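# Move skirt from hanger into basket, rehang hanger

## Task

Remove the skirt from its hanger and set it down into the basket by lowering it, not dropping it: if the skirt, or a third or more of it, falls in from above the rim, the task can fail even while a gripper still has hold of some of it. The whole skirt must finish inside the basket, and any cloth draped over the rim reduces the score. Put the hanger back on the rail, and leave the rack standing upright at the end.

## Robot and tools

ROBOT. Two arms, left_arm and right_arm, each with six joints and a gripper. Joint order in every row and every per-joint list in results: waist, shoulder, elbow, wrist pitch, wrist yaw, wrist roll, then the gripper. Stated joint ranges in radians: waist -2.618 to 3.054, shoulder 0.000 to 3.142, elbow 0.000 to 3.142, wrist pitch -1.571 to 1.571, wrist yaw -1.571 to 1.571, wrist roll -2.094 to 2.094. True ends may differ from these by up to 0.059 rad; a target further out than both the stated end plus 0.059 and the joint's current angle is refused, and a target beyond the true end is clipped there (the result then says "joint sent to its limit").

FRAMES. Scene frame: origin at table-top height halfway between the nominal bases, +x out across the table, +z up, left_arm toward +y (these names do not match image left/right). Real bases: left_arm at (-0.032, +0.234, +0.016) m, right_arm at (+0.035, -0.365, +0.026) m, each turned slightly about z. Each gripper's end_effector_position (m) and end_effector_quat_wxyz are reported in that arm's own base frame and may be off by a few cm, more at long reach. The fingers point along gripper +z and close along gripper y; the reported point sits between the pads about 1 cm behind the tips. Fixed cameras and the table are in the scene frame; wrist cameras in their arm's base frame.

ROWS. Every motion argument is a row of 14 numbers covering both arms even if only one moves: left_arm's six joint angles and its opening, then right_arm's six and its opening. Joint values are absolute target angles in radians (not offsets). Opening runs from -1 (closed) to +1 (fully open, pad gap 0.094 m); between the extremes the fingers go to where grip_measured reads that number. Writing 0 is a real command, so resend a gripper's current command to leave it alone, and resend the "Joint targets" angles to hold a joint still.

TOOLS.
execute_actions(actions, cameras): actions is a list of actions; each action is a table of up to 15 rows, one per 1/30 s step, with the last row held for any remaining steps. Per step each joint's target is capped near its measured angle (0.339 rad lead for waist/shoulder/elbow, 2.2 for the wrist joints), and if the targets would move the gripper over 200 mm the whole arm's targets are scaled back. An empty actions list returns images and the fuller state (scene number, temperatures, remaining actions).
move(target, speed, blend, opening_speed, grip_force, blocking, cameras): target is one 14-number row or a list of up to 15 rows; all joints of both arms are interpolated together, so grippers trace curves, with no collision avoidance. speed is the peak rad/s of the joint with furthest to travel, 0.01 to 12.57, default 0.5 (one value or one per target). blend (rad) rounds corners at intermediate targets; 0 means stop at each. opening_speed sets how fast openings change per second on the -1..1 scale (at least 0.2); use it for gentle closing. grip_force is a per-pad force limit in N, 10 to 50 (one value or one per arm), persisting until changed; lower values close slowly. blocking=false returns after about 0.5 s while the move keeps running; a new move then replaces it. The whole list shares 10 s. The result adds a "move:" line such as done, off_target (resting over 0.035 rad from target), moving, held or fault, plus limits=held when steps were withheld.
wait(seconds 0 to 10, cameras): lets time pass holding the last command.
stop(cameras): brakes a running move; faster moves need more room.
zoom_image(camera, region [x0,y0,x1,y1] in pixels, at most 504x504): closer look at the newest image from cam_head_left, cam_head_right, cam_high, cam_low, cam_left_wrist or cam_right_wrist (all 672x504).
finished_scene(scene): ends the current scene irreversibly; the goal must hold with the robot idle.

RESULTS. Joint positions and Joint velocities list each arm's joints then pad gap (m). "Joint targets" shows what the joints are driven toward now; "Tool commands" the current gripper commands. grip_measured reads up to 2.5 mm wide when empty and narrower than a squeezed part; it tracks the command through contact, so it does not reveal touching. "joint command not followed" means the clearance check altered some steps. Joint torques include gravity and have offsets; joints 1-3 wrap at ±28 N m. MOTOR HOT appears at 75 °C; at 90 °C that arm folds and idles; at 100 °C it collapses. Holding loads, stretching out or pushing at unreachable poses heats motors.

AVOID. Do not drop the skirt into the basket from above the rim; lower it until it lies inside, with no cloth hanging over the edge. Do not knock the rack over or let anything leave the table. Avoid fast contact with fixed or heavy things, arm-to-arm presses (including one gripper closing on the other's fingers), letting go of moving parts, and hard pushes.

Each tool is called after "Request:" in YAML: its name, and indented under it one key for each argument.

## Session

Request:
execute_actions:
  actions: []

Scene clock: 0.00 s.
left_arm: end_effector_position=(+0.2451, -0.2393, +0.4719) grip_measured=-0.842 end_effector_quat_wxyz=(+0.521, +0.278, +0.787, -0.179) | right_arm: end_effector_position=(+0.3838, +0.0010, +0.4071) grip_measured=+1.000 end_effector_quat_wxyz=(+0.707, +0.000, +0.707, +0.000)
Joint positions: left_arm=[-0.875 1.323 1.974 -1.062 -0.188 -0.072 0.007] | right_arm=[0 1.047 1.047 0 0 0 0.094]
Joint velocities: within noise
Joint torques (N m): no reading
Motor temperatures (°C): left_arm=[26 28 32 30 23 26 24] | right_arm=[27 25 30 25 24 24 25]
Heat: left arm: 32 °C; right arm: 30 °C.
Joint targets: left_arm=[-0.875 1.315 1.986 -1.023 -0.190 -0.073] | right_arm=[0.000 1.040 1.058 0.004 0.000 0.000]
Tool commands: left_gripper/opening=-1.0 right_gripper/opening=+1.0
camera_calibration:
cam_left_wrist: T_world_to_cam=[[-0.626239, -0.779604, -0.00642835, -0.029052], [-0.584981, 0.475321, -0.657166, 0.6028], [0.515385, -0.407783, -0.753718, 0.217845], [0, 0, 0, 1]] pos_world=[0.222159, -0.220339, 0.560147]

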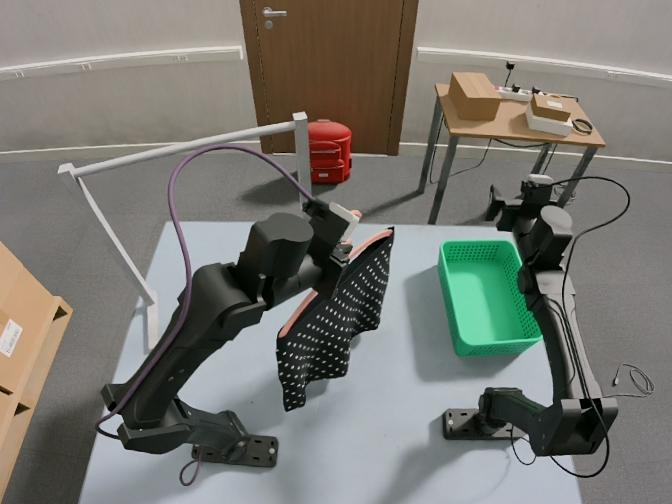

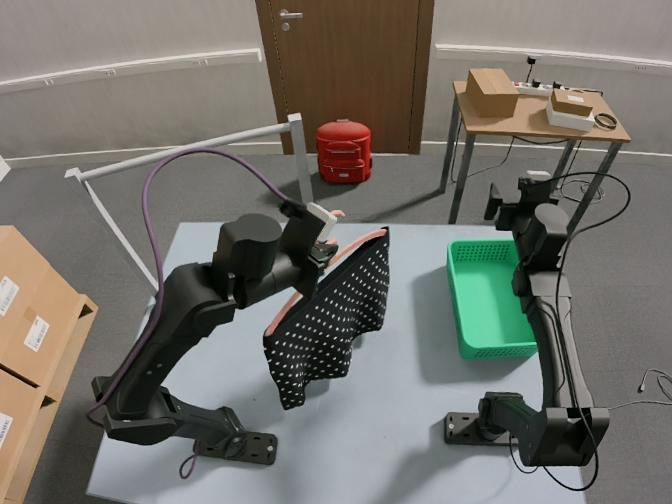

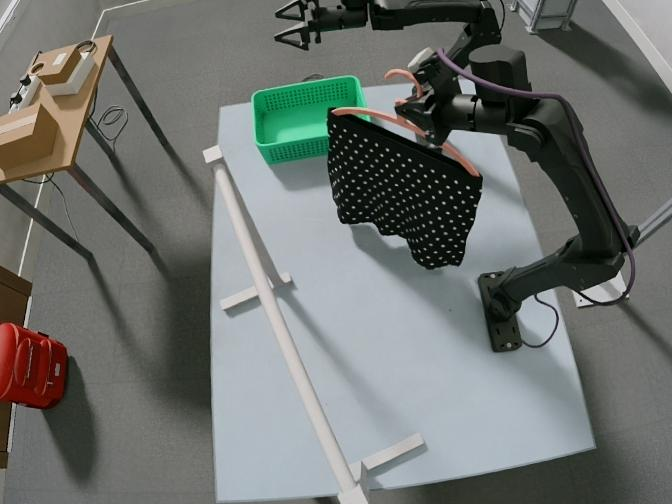

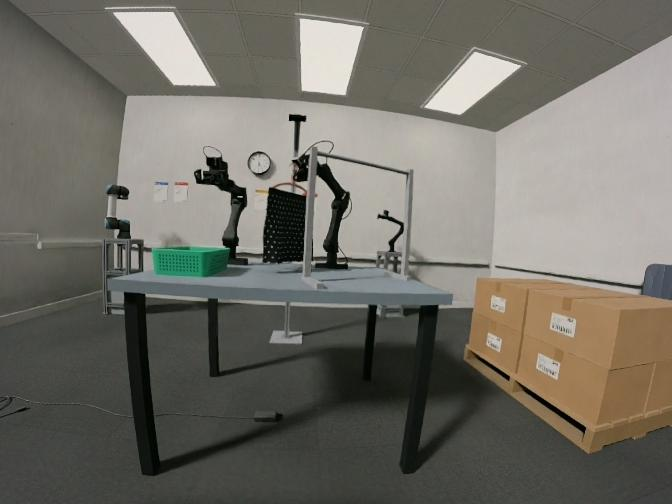

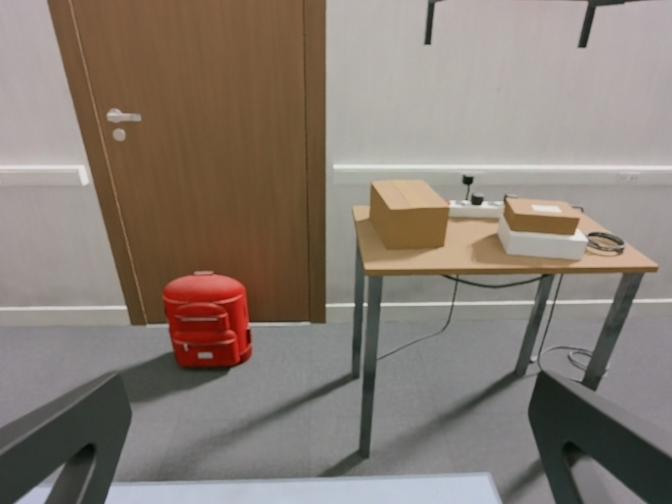

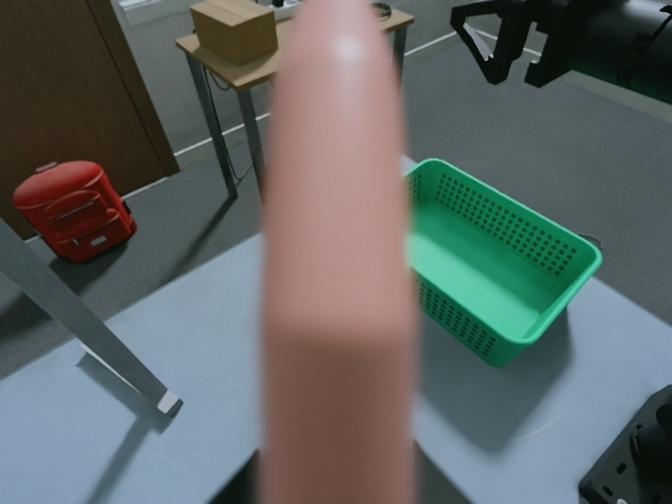

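Request:
zoom_image:
  camera: "cam_high"
  region: [310, 40, 500, 280]

Request:
zoom_image:
  camera: "cam_low"
  region: [240, 130, 360, 280]

Request:
zoom_image:
  camera: "cam_head_left"
  region: [260, 200, 420, 420]

Request:
zoom_image:
  camera: "cam_high"
  region: [320, 90, 400, 160]

Request:
zoom_image:
  camera: "cam_head_left"
  region: [350, 210, 410, 260]

Scaled by 2.100.

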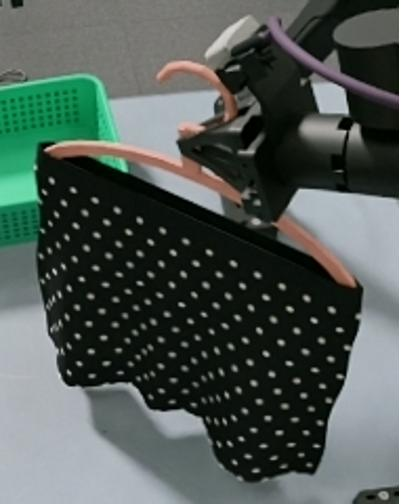

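Scaled by 3.360.

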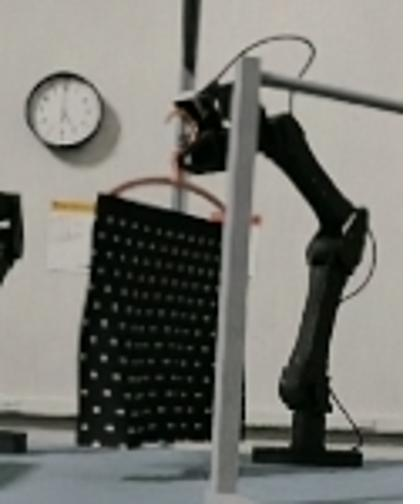

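Scaled by 2.291.

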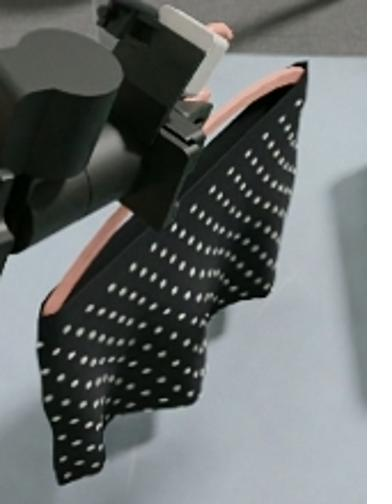

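Scaled by 6.300.

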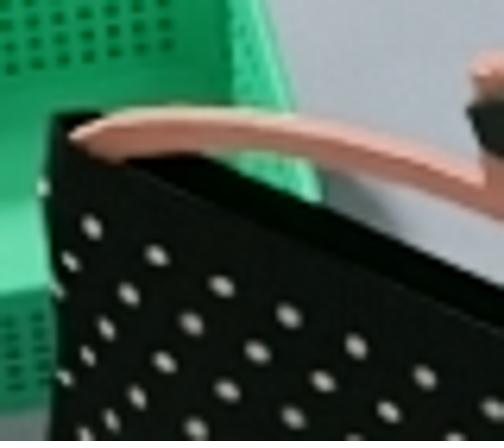

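Scaled by 8.400.

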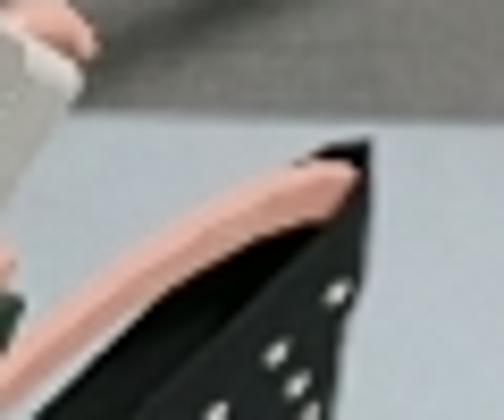

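Request:
move:
  target:
    - [-0.613,1.654,1.603,-0.49,0.726,0.389,-1,-0.25,1.335,1.62,-1.52,-0.576,1.40,1]
    - [-0.613,1.654,1.603,-0.49,0.726,0.389,-1,-0.06,1.335,1.49,-1.456,-0.576,1.40,1]
  speed: 0.6
  blend: [0.05,0]
  cameras: ["cam_head_left","cam_high","cam_low","cam_left_wrist","cam_right_wrist"]

Request:
zoom_image:
  camera: "cam_low"
  region: [210, 150, 330, 280]

Request:
zoom_image:
  camera: "cam_left_wrist"
  region: [260, 200, 460, 500]

Request:
zoom_image:
  camera: "cam_head_left"
  region: [280, 220, 520, 400]

Scene clock: 13.20 s.
left_arm: end_effector_position=(+0.3113, -0.3623, +0.3203) grip_measured=-0.842 end_effector_quat_wxyz=(+0.415, +0.540, +0.643, -0.351) | right_arm: end_effector_position=(+0.2552, +0.0811, +0.2613) grip_measured=+1.000 end_effector_quat_wxyz=(-0.066, +0.604, +0.736, +0.299)
Joint positions: left_arm=[-0.617 1.649 1.609 -0.525 0.7 0.384 0.007] | right_arm=[-0.066 1.331 1.5 -1.463 -0.566 1.39 0.094]
Joint torques (N m): left_arm=[0.46 -7.36 7.39 2.05 0.39 0] | right_arm=[0.39 -3.88 4.88 0.74 -0.4 0.06]
Motor temperatures (°C): left_arm=[26 28 34 35 23 26 25] | right_arm=[27 25 32 27 24 24 25]
Heat: left arm: 35 °C; right arm: 32 °C.
Joint targets: left_arm=[-0.613 1.654 1.603 -0.490 0.726 0.389] | right_arm=[-0.060 1.335 1.490 -1.456 -0.576 1.400]
move: done
camera_calibration:
cam_left_wrist: T_world_to_cam=[[-0.985862, -0.167468, 0.00544125, 0.245468], [-0.131755, 0.754741, -0.642656, 0.555896], [0.103518, -0.634287, -0.766136, 0.0694343], [0, 0, 0, 1]] pos_world=[0.308052, -0.334408, 0.40911]
cam_right_wrist: T_world_to_cam=[[-0.921878, -0.0965451, -0.375261, 0.339588], [-0.365965, 0.535173, 0.761354, -0.113318], [0.127325, 0.839207, -0.528696, 0.12935], [0, 0, 0, 1]] pos_world=[0.255119, -0.0151214, 0.282096]
Images, in order (width x height): cam_head_left 672x504, cam_high 672x504, cam_low 672x504, cam_left_wrist 672x504, cam_right_wrist 672x504.

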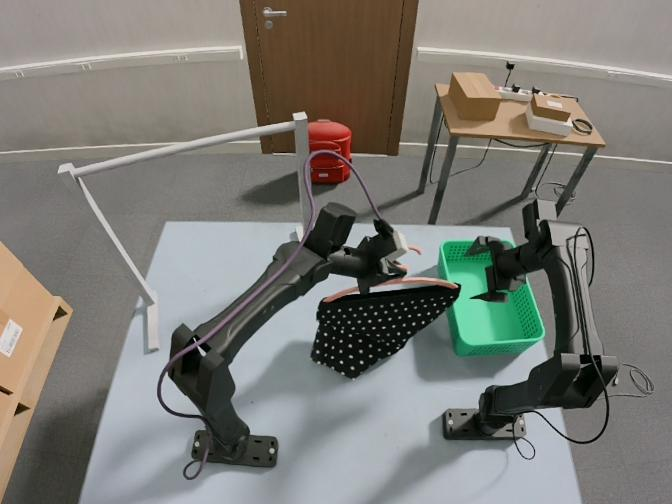

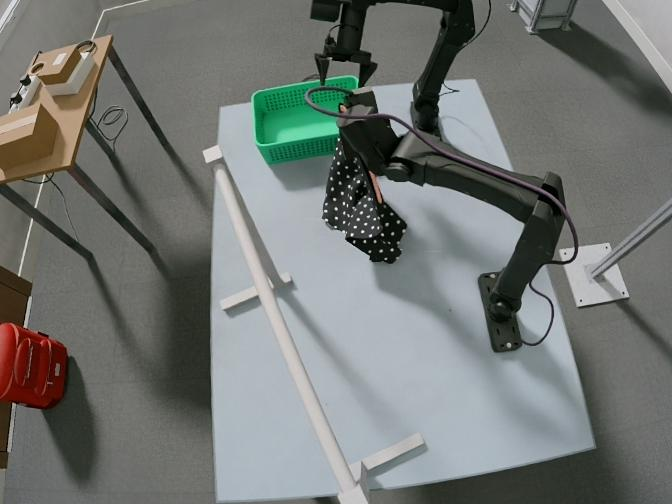

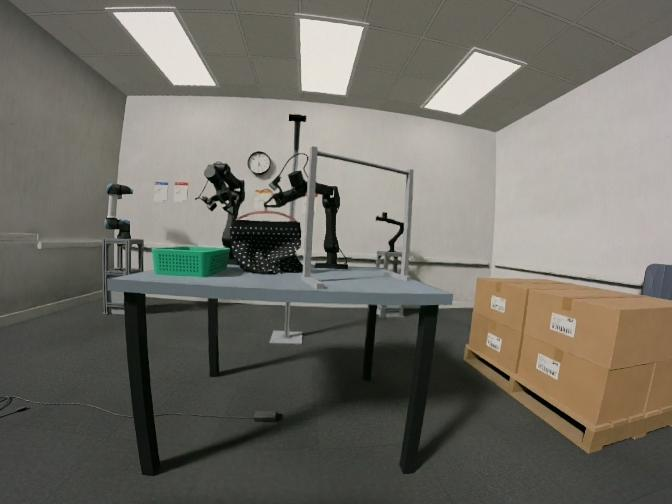

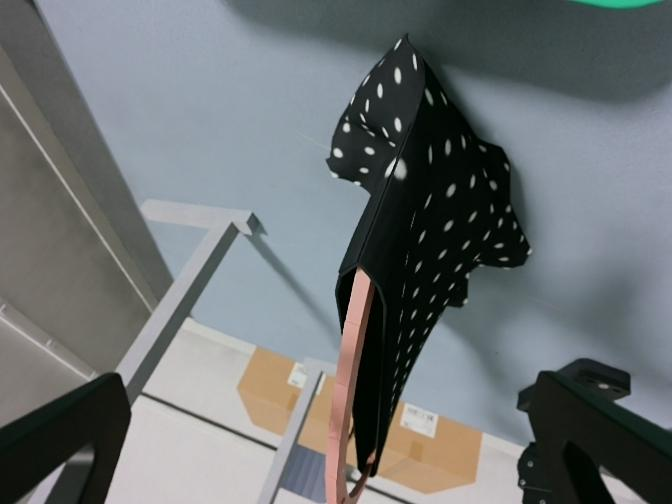

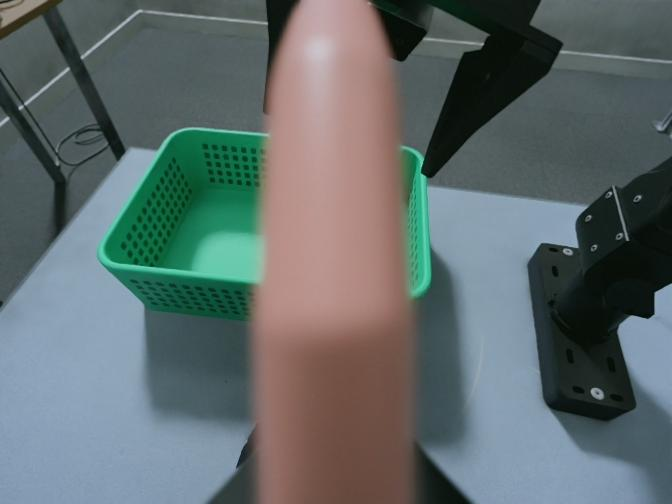

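Scaled by 3.877.

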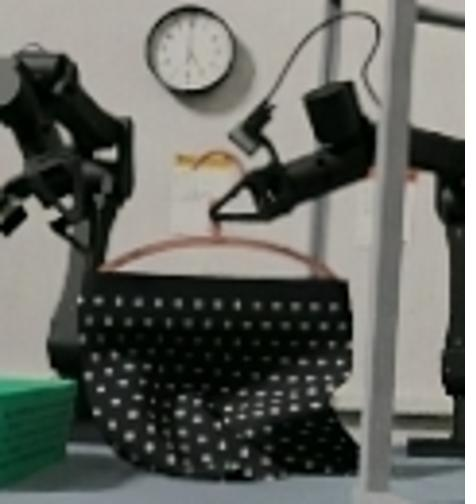

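Scaled by 1.680.

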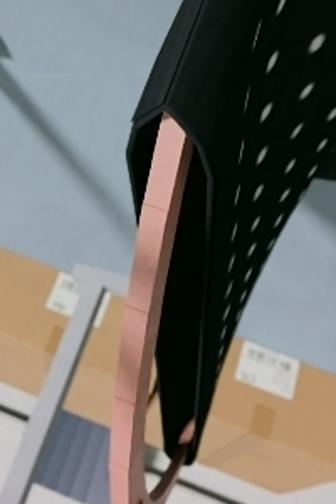

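Scaled by 2.100.

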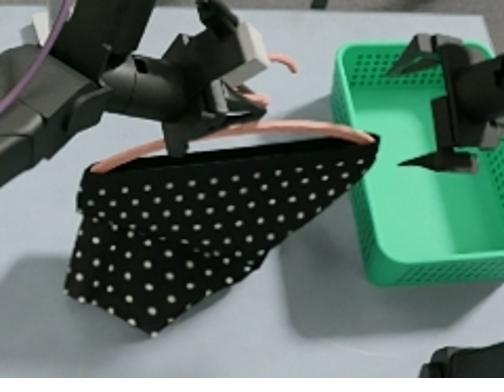

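Request:
move:
  target:
    - [-0.613,1.654,1.603,-0.49,0.726,0.389,-1,0.181,1.535,1.364,-1.338,-0.576,1.575,1]
    - [-0.613,1.654,1.603,-0.49,0.726,0.389,-1,0.181,1.535,1.364,-1.338,-0.576,1.575,-0.99]
  speed: 0.4
  opening_speed: 1.2
  cameras: ["cam_head_left","cam_low","cam_left_wrist"]

Request:
zoom_image:
  camera: "cam_low"
  region: [210, 150, 330, 280]

Scene clock: 22.53 s.
left_arm: end_effector_position=(+0.3119, -0.3627, +0.3212) grip_measured=-0.842 end_effector_quat_wxyz=(+0.419, +0.544, +0.638, -0.348) | right_arm: end_effector_position=(+0.2534, +0.1448, +0.1810) grip_measured=-0.949 end_effector_quat_wxyz=(-0.196, +0.611, +0.740, +0.202)
Joint positions: left_arm=[-0.617 1.649 1.609 -0.52 0.699 0.398 0.007] | right_arm=[0.177 1.531 1.372 -1.348 -0.567 1.576 0.002]
Joint torques (N m): left_arm=[0.5 -7.35 7.38 2 0.41 -0.15] | right_arm=[0.27 -5.87 5.24 0.41 -0.39 -0.05]
Heat: left arm: 36 °C; right arm: 31 °C.
Joint targets: left_arm=[-0.613 1.654 1.603 -0.490 0.726 0.389] | right_arm=[0.181 1.535 1.364 -1.338 -0.576 1.575]
move: done
camera_calibration:
cam_left_wrist: T_world_to_cam=[[-0.98669, -0.162238, -0.0110579, 0.253444], [-0.116881, 0.754833, -0.645419, 0.55308], [0.113058, -0.635536, -0.763748, 0.0656863], [0, 0, 0, 1]] pos_world=[0.307289, -0.334619, 0.409939]
Images, in order (width x height): cam_head_left 672x504, cam_low 672x504, cam_left_wrist 672x504.

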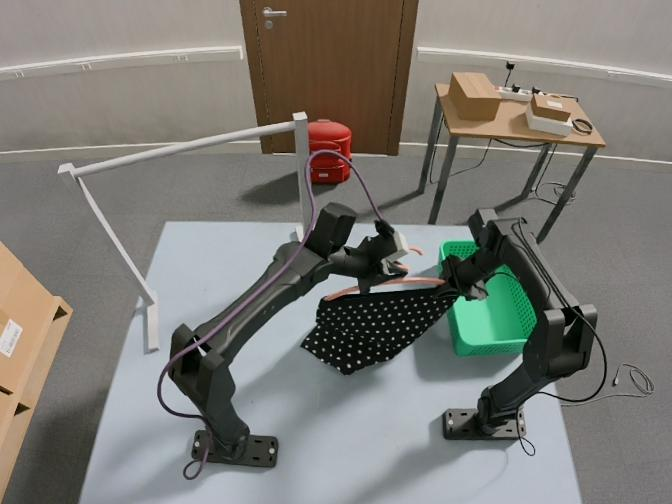

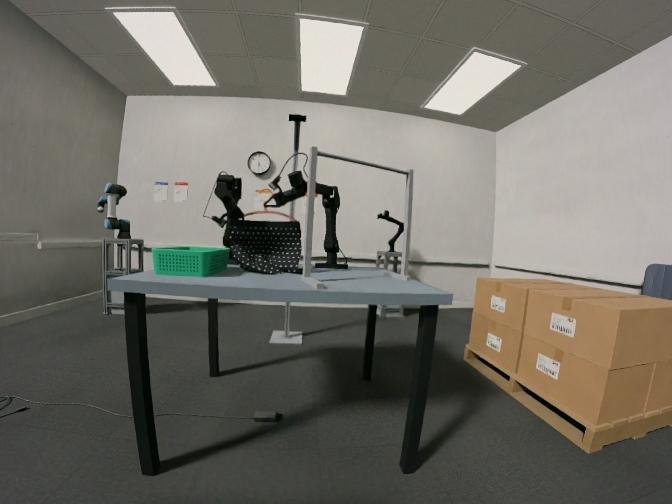

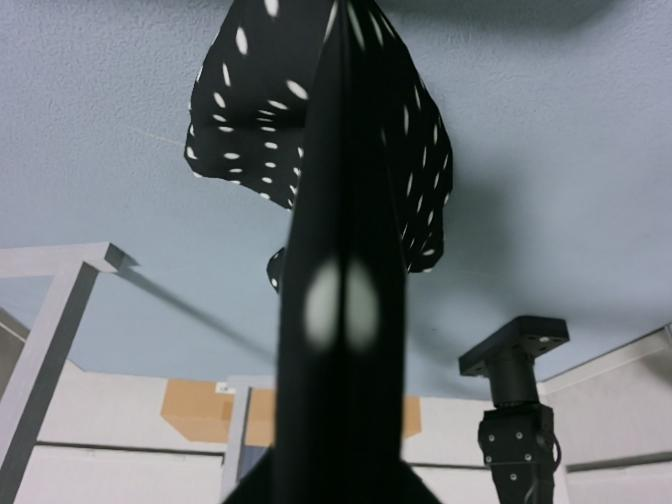

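Scaled by 3.877.

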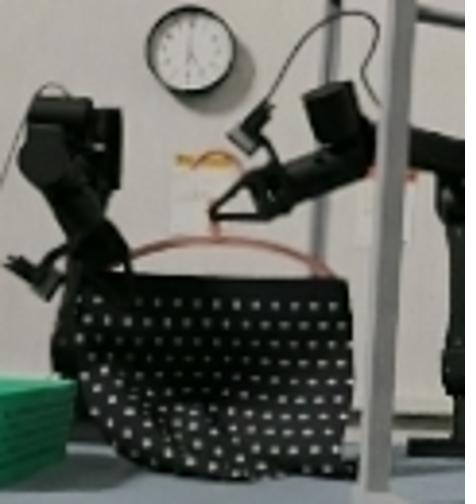

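Request:
move:
  target:
    - [-0.422,1.484,1.498,-0.666,0.883,0.53,-1,-0.02,1.511,1.335,-1.325,-0.576,1.47,-1]
  speed: 0.2
  cameras: ["cam_head_left","cam_low","cam_left_wrist"]

Request:
zoom_image:
  camera: "cam_low"
  region: [210, 150, 330, 280]

Request:
zoom_image:
  camera: "cam_head_left"
  region: [280, 220, 520, 400]

Scene clock: 26.60 s.
left_arm: end_effector_position=(+0.3096, -0.3299, +0.3171) grip_measured=-0.842 end_effector_quat_wxyz=(+0.434, +0.571, +0.597, -0.360) | right_arm: end_effector_position=(+0.2529, +0.1569, +0.2050) grip_measured=-0.949 end_effector_quat_wxyz=(-0.270, +0.594, +0.703, +0.284)
Joint positions: left_arm=[-0.515 1.591 1.508 -0.505 0.852 0.536 0.007] | right_arm=[0.099 1.523 1.354 -1.358 -0.805 1.521 0.002]
Joint torques (N m): left_arm=[9.11 -16.53 7.02 0.07 0.49 -0.13] | right_arm=[-9.81 -7.35 4.38 0.6 1.89 -0.49]
Heat: left arm: 36 °C; right arm: 31 °C.
Joint targets: left_arm=[-0.422 1.484 1.498 -0.666 0.883 0.530] | right_arm=[-0.020 1.511 1.335 -1.325 -0.576 1.470]
move: off_target (left_arm, right_arm); left_arm: the wrist pitch is farthest, 0.161 rad from its target; right_arm: the wrist yaw is farthest, 0.229 rad from its target
camera_calibration:
cam_left_wrist: T_world_to_cam=[[-0.994223, -0.0856082, -0.0647487, 0.301066], [-0.0193042, 0.736006, -0.6767, 0.498834], [0.105587, -0.671541, -0.733406, 0.0643784], [0, 0, 0, 1]] pos_world=[0.302158, -0.298139, 0.40427]
Images, in order (width x height): cam_head_left 672x504, cam_low 672x504, cam_left_wrist 672x504.

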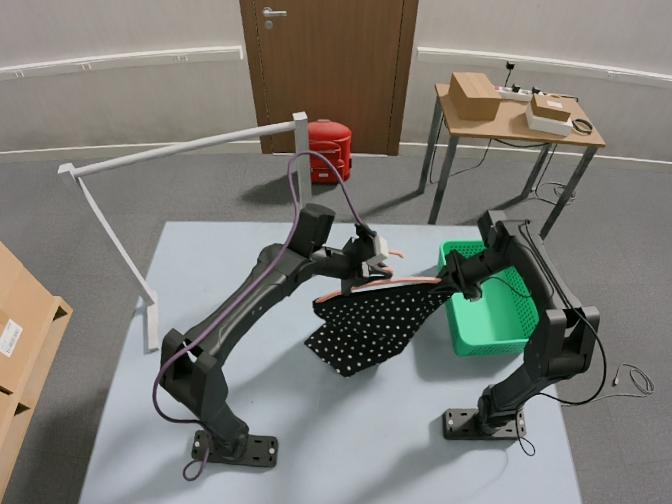

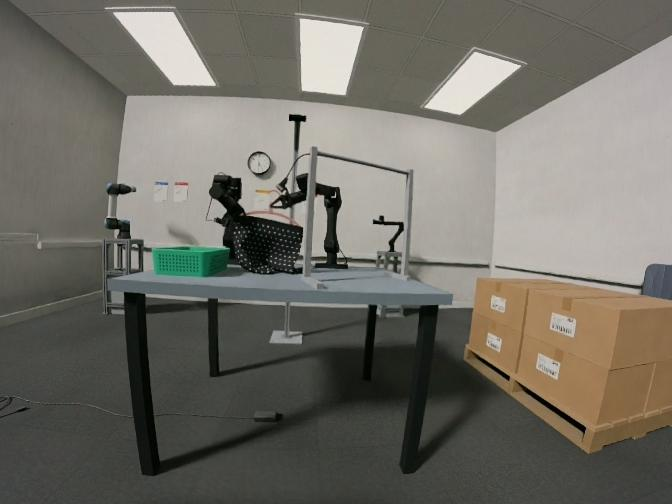

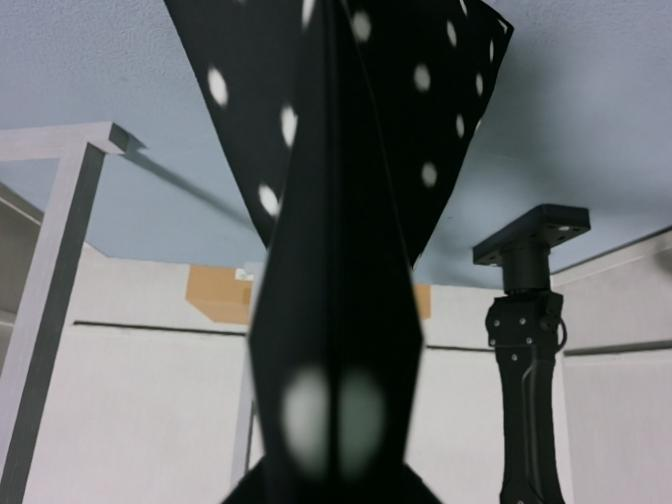

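Scaled by 3.877.

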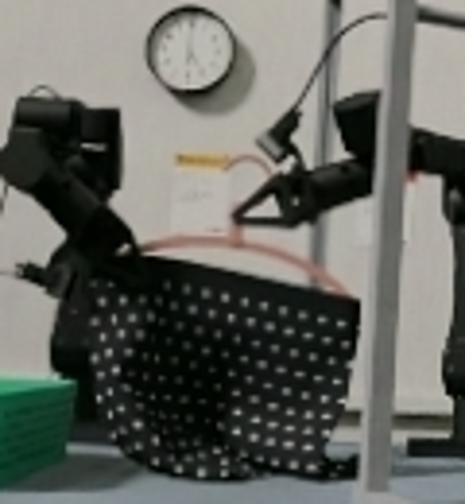

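Scaled by 2.100.

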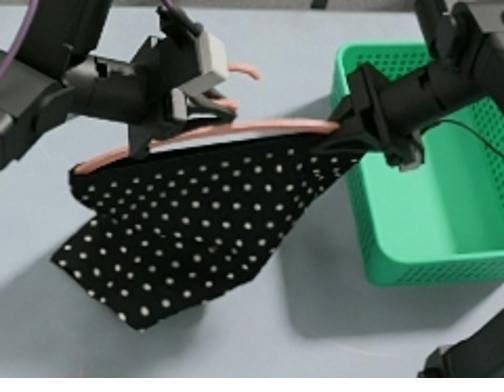

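Request:
move:
  target:
    - [-0.40,1.56,1.84,-0.92,0.90,0.53,-1,-0.04,1.511,1.29,-1.29,-0.576,1.47,-1]
  speed: 0.25
  cameras: ["cam_head_left","cam_low","cam_left_wrist"]

Request:
zoom_image:
  camera: "cam_low"
  region: [210, 150, 330, 280]

Request:
zoom_image:
  camera: "cam_head_left"
  region: [280, 220, 520, 400]

Scene clock: 31.73 s.
left_arm: end_effector_position=(+0.3034, -0.3231, +0.3445) grip_measured=-0.842 end_effector_quat_wxyz=(+0.397, +0.571, +0.624, -0.357) | right_arm: end_effector_position=(+0.2445, +0.1695, +0.2202) grip_measured=-0.949 end_effector_quat_wxyz=(-0.314, +0.585, +0.678, +0.317)
Joint positions: left_arm=[-0.513 1.64 1.744 -0.797 0.833 0.559 0.007] | right_arm=[0.097 1.501 1.328 -1.36 -0.924 1.54 0.002]
Joint torques (N m): left_arm=[11.1 -14.26 16.06 0.37 0.89 -0.38] | right_arm=[-11.1 -4.96 2.67 1.02 3.05 -0.76]
Heat: left arm: 35 °C; right arm: 31 °C.
Joint targets: left_arm=[-0.400 1.560 1.840 -0.920 0.900 0.530] | right_arm=[-0.040 1.511 1.290 -1.290 -0.576 1.470]
move: off_target (left_arm, right_arm); left_arm: the wrist pitch is farthest, 0.123 rad from its target; right_arm: the wrist yaw is farthest, 0.348 rad from its target
camera_calibration:
cam_left_wrist: T_world_to_cam=[[-0.995833, -0.0910519, -0.00510583, 0.275532], [-0.0678788, 0.777452, -0.625268, 0.522666], [0.0609014, -0.622316, -0.780393, 0.135434], [0, 0, 0, 1]] pos_world=[0.301613, -0.296977, 0.433905]
Images, in order (width x height): cam_head_left 672x504, cam_low 672x504, cam_left_wrist 672x504.

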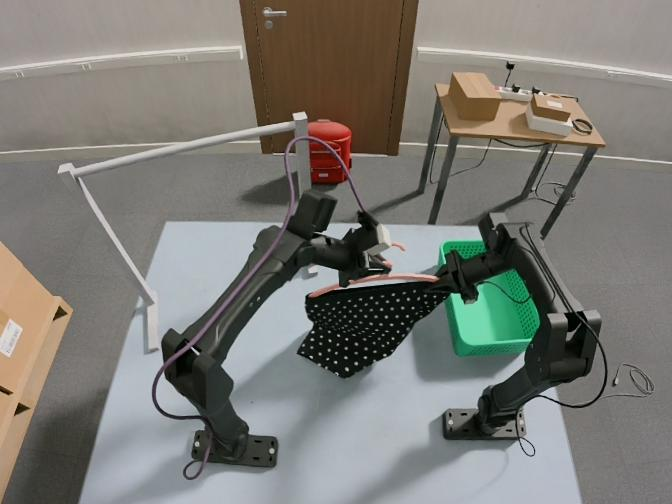

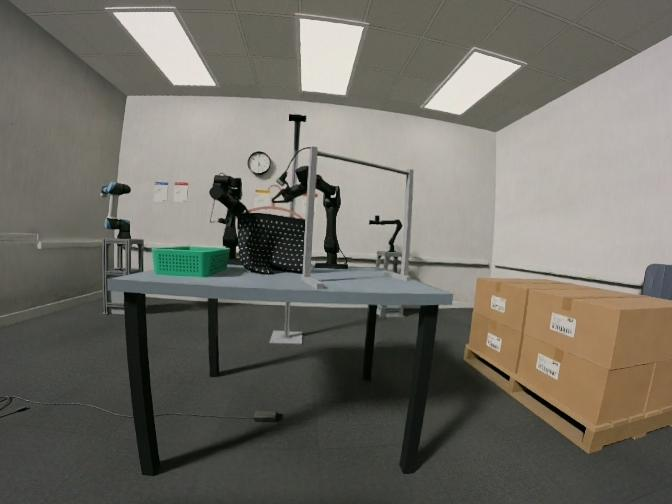

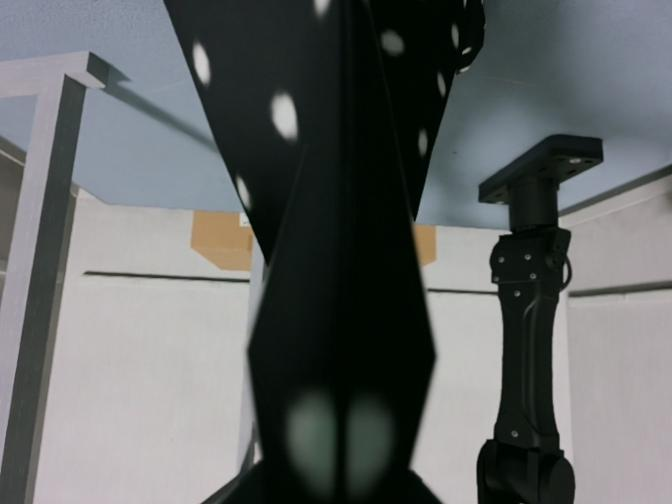

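Scaled by 3.877.

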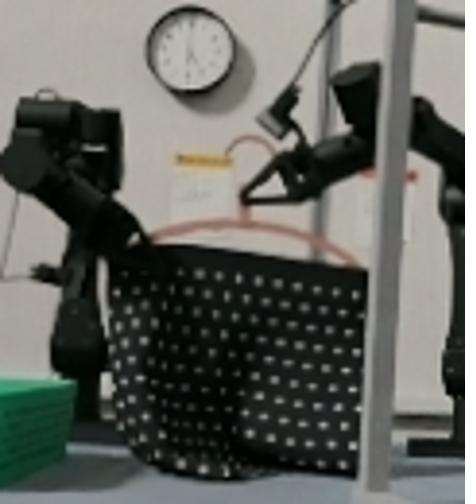

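Scaled by 2.100.

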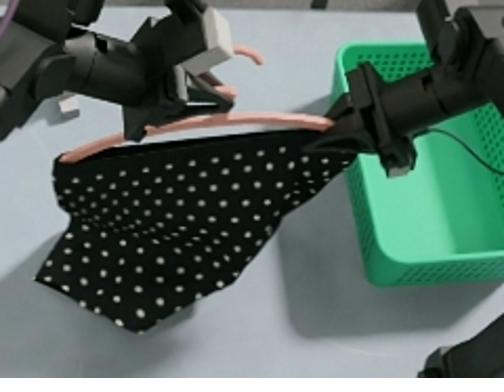

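Request:
move:
  target:
    - [-0.27,1.494,1.751,-1.046,0.998,0.70,-1,-0.12,1.511,1.29,-1.27,-0.50,1.45,-1]
  speed: 0.25
  cameras: ["cam_head_left","cam_low","cam_left_wrist"]

Request:
zoom_image:
  camera: "cam_low"
  region: [210, 150, 330, 280]

Request:
zoom_image:
  camera: "cam_head_left"
  region: [280, 220, 520, 400]

Scene clock: 35.17 s.
left_arm: end_effector_position=(+0.3074, -0.3018, +0.3414) grip_measured=-0.842 end_effector_quat_wxyz=(+0.409, +0.597, +0.588, -0.360) | right_arm: end_effector_position=(+0.2483, +0.1689, +0.2319) grip_measured=-0.949 end_effector_quat_wxyz=(-0.327, +0.581, +0.660, +0.346)
Joint positions: left_arm=[-0.434 1.64 1.725 -0.841 0.938 0.72 0.007] | right_arm=[0.067 1.493 1.328 -1.358 -0.992 1.537 0.002]
Joint torques (N m): left_arm=[16.08 -19.92 9.62 -0.54 0.84 -0.29] | right_arm=[-15.09 -4.3 2.63 1.23 4.52 -0.89]
Motor temperatures (°C): left_arm=[28 33 36 34 24 26 26] | right_arm=[29 25 31 26 29 24 26]
Heat: left arm: 36 °C; right arm: 31 °C.
Joint targets: left_arm=[-0.270 1.494 1.751 -1.046 0.998 0.700] | right_arm=[-0.120 1.511 1.290 -1.270 -0.500 1.450]
move: off_target (left_arm, right_arm); left_arm: the wrist pitch is farthest, 0.205 rad from its target; right_arm: the wrist yaw is farthest, 0.492 rad from its target
camera_calibration:
cam_left_wrist: T_world_to_cam=[[-0.997739, -0.0243305, -0.0626475, 0.321688], [0.0218064, 0.764532, -0.644216, 0.479507], [0.0635701, -0.644126, -0.762273, 0.132318], [0, 0, 0, 1]] pos_world=[0.302093, -0.273542, 0.429922]
Images, in order (width x height): cam_head_left 672x504, cam_low 672x504, cam_left_wrist 672x504.

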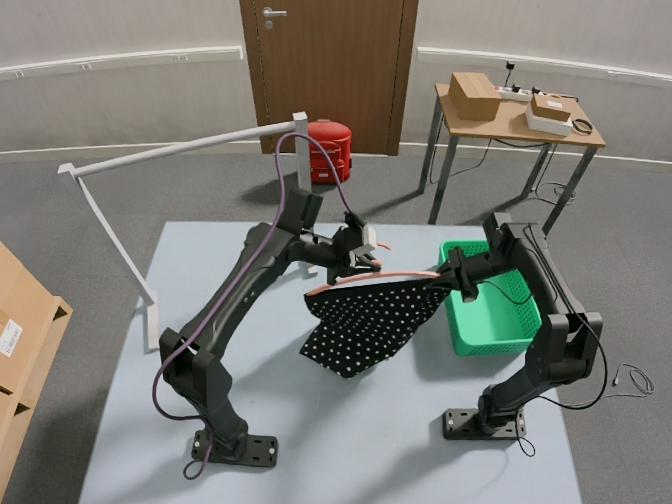

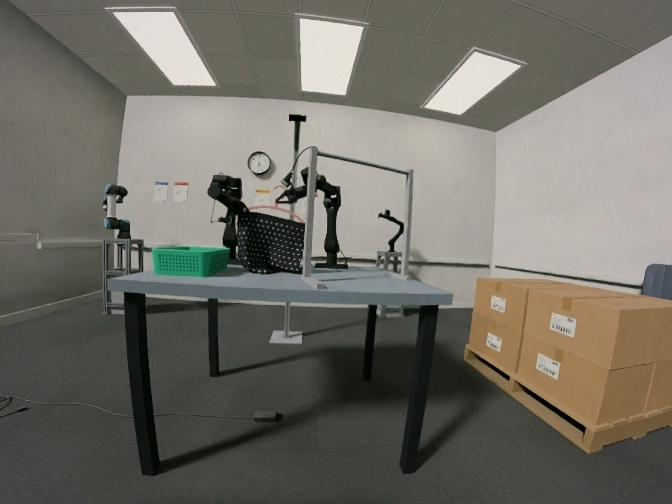

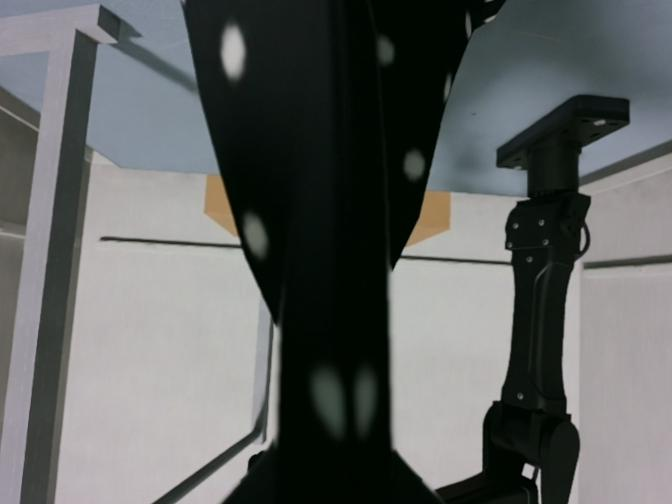

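Scaled by 3.877.

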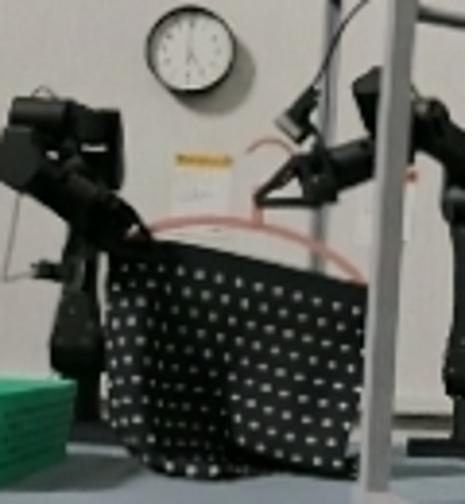

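Scaled by 2.100.

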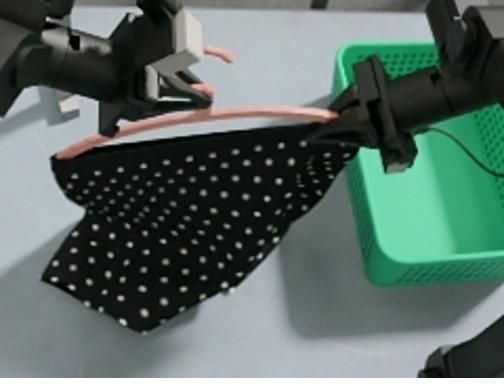

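Request:
move:
  target:
    - [-0.27,1.494,1.80,-0.75,0.998,0.70,-1,-0.12,1.511,1.20,-1.20,-0.50,1.45,-1]
  speed: 0.3
  cameras: ["cam_head_left","cam_low","cam_left_wrist"]

Request:
zoom_image:
  camera: "cam_low"
  region: [210, 150, 330, 280]

Request:
zoom_image:
  camera: "cam_head_left"
  region: [280, 220, 520, 400]

Scene clock: 38.90 s.
left_arm: end_effector_position=(+0.3152, -0.3036, +0.3471) grip_measured=-0.842 end_effector_quat_wxyz=(+0.432, +0.602, +0.576, -0.345) | right_arm: end_effector_position=(+0.2559, +0.1699, +0.2275) grip_measured=-0.949 end_effector_quat_wxyz=(-0.325, +0.568, +0.653, +0.381)
Joint positions: left_arm=[-0.434 1.64 1.725 -0.788 0.925 0.728 0.007] | right_arm=[0.049 1.478 1.261 -1.251 -1.045 1.54 0.002]
Joint torques (N m): left_arm=[15.98 -20.01 14.06 1.89 0.96 -0.39] | right_arm=[-13.79 -2.85 0.8 0.89 5.07 -0.98]
Motor temperatures (°C): left_arm=[30 37 37 33 24 26 26] | right_arm=[31 25 31 27 34 25 26]
Heat: left arm: 37 °C; right arm: 34 °C.
Joint targets: left_arm=[-0.270 1.494 1.800 -0.750 0.998 0.700] | right_arm=[-0.120 1.511 1.200 -1.200 -0.500 1.450]
move: off_target (left_arm, right_arm); left_arm: the waist is farthest, 0.164 rad from its target; right_arm: the wrist yaw is farthest, 0.545 rad from its target
camera_calibration:
cam_left_wrist: T_world_to_cam=[[-0.99218, -0.0330659, -0.120357, 0.345422], [0.0539832, 0.755741, -0.652642, 0.474473], [0.112539, -0.654036, -0.748046, 0.111762], [0, 0, 0, 1]] pos_world=[0.30453, -0.27406, 0.434838]
Images, in order (width x height): cam_head_left 672x504, cam_low 672x504, cam_left_wrist 672x504.

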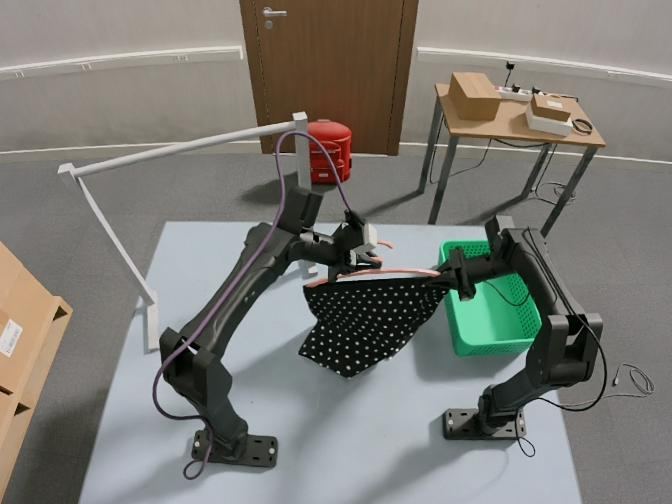

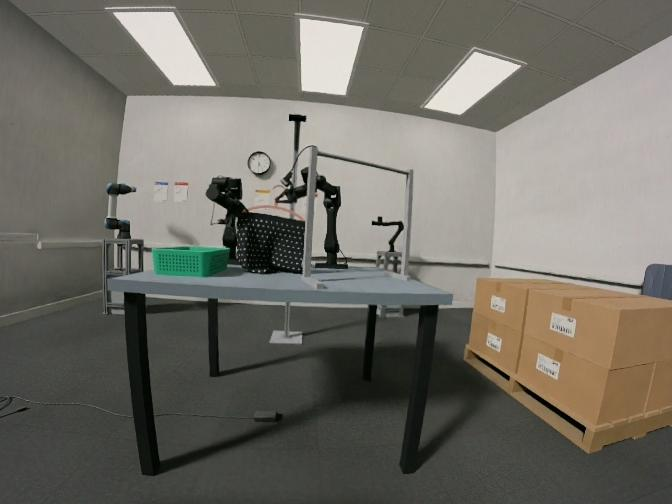

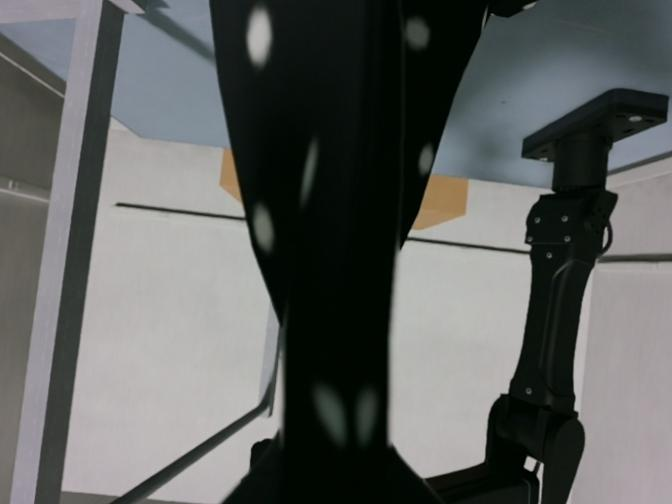

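Scaled by 3.877.

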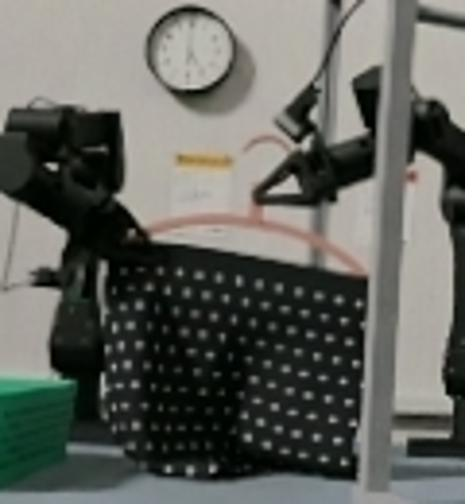

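Scaled by 2.100.

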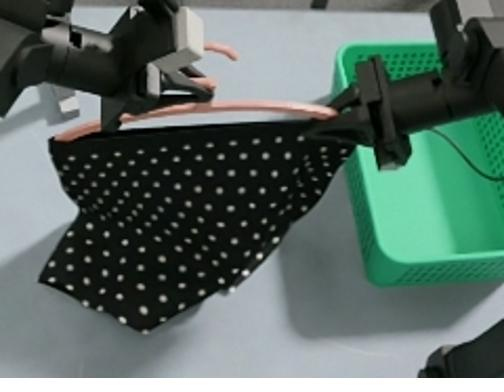

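Request:
move:
  target:
    - [-0.434,1.62,1.76,-0.80,0.925,0.70,-1,0.05,1.478,1.261,-1.251,-1.045,1.52,1]
  speed: 0.3
  opening_speed: 1.5
  cameras: ["cam_head_left","cam_low","cam_left_wrist"]

Request:
zoom_image:
  camera: "cam_low"
  region: [210, 150, 330, 280]

Request:
zoom_image:
  camera: "cam_head_left"
  region: [280, 220, 520, 400]

Scene clock: 45.20 s.
left_arm: end_effector_position=(+0.3116, -0.2983, +0.3750) grip_measured=-0.843 end_effector_quat_wxyz=(+0.456, +0.598, +0.567, -0.335) | right_arm: end_effector_position=(+0.2580, +0.1660, +0.2098) grip_measured=+0.998 end_effector_quat_wxyz=(-0.324, +0.572, +0.657, +0.369)
Joint positions: left_arm=[-0.428 1.609 1.772 -0.795 0.916 0.706 0.007] | right_arm=[0.041 1.505 1.23 -1.234 -1.025 1.509 0.094]
Joint torques (N m): left_arm=[-0.54 -6.05 6.34 1.52 0.31 -0.11] | right_arm=[0.69 -8.59 8.81 0.14 -0.73 0.09]
Heat: left arm: 39 °C; right arm: 37 °C.
Joint targets: left_arm=[-0.434 1.620 1.760 -0.800 0.925 0.700] | right_arm=[0.050 1.478 1.261 -1.251 -1.045 1.520]
move: done
camera_calibration:
cam_left_wrist: T_world_to_cam=[[-0.984635, -0.0574047, -0.164919, 0.352549], [0.0690778, 0.739345, -0.669774, 0.485704], [0.16038, -0.670875, -0.72402, 0.107453], [0, 0, 0, 1]] pos_world=[0.296347, -0.266777, 0.461252]
Images, in order (width x height): cam_head_left 672x504, cam_low 672x504, cam_left_wrist 672x504.

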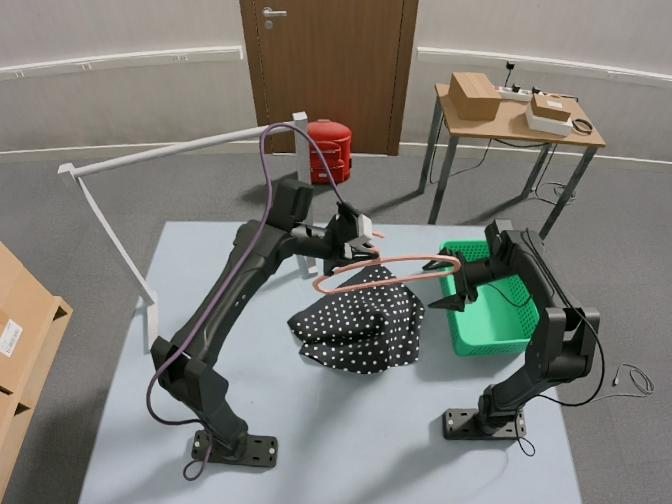

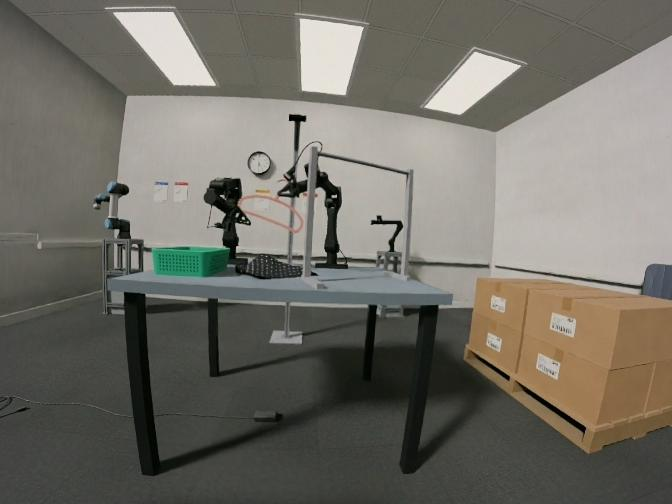

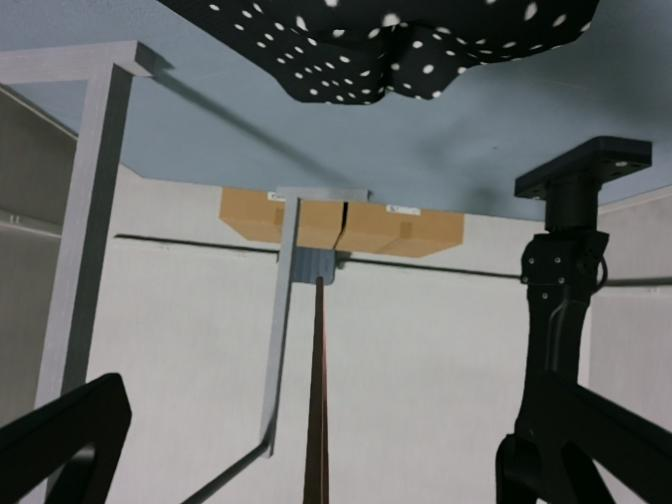

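Scaled by 3.877.

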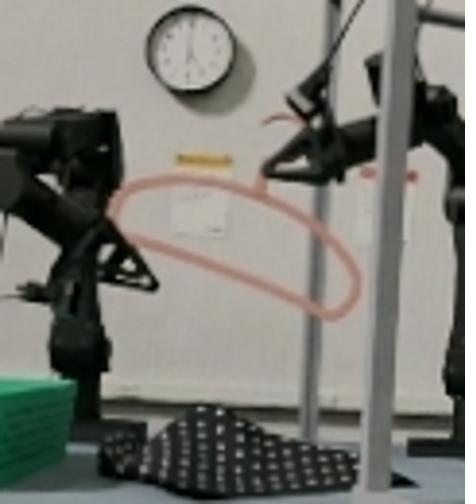

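Scaled by 2.100.

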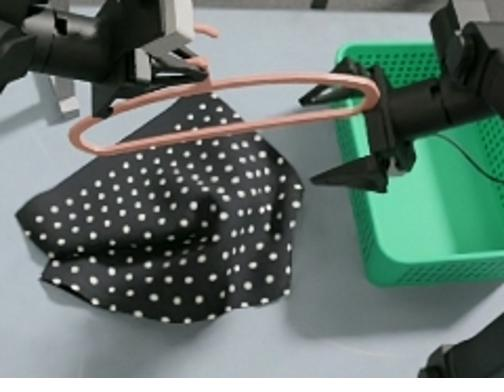

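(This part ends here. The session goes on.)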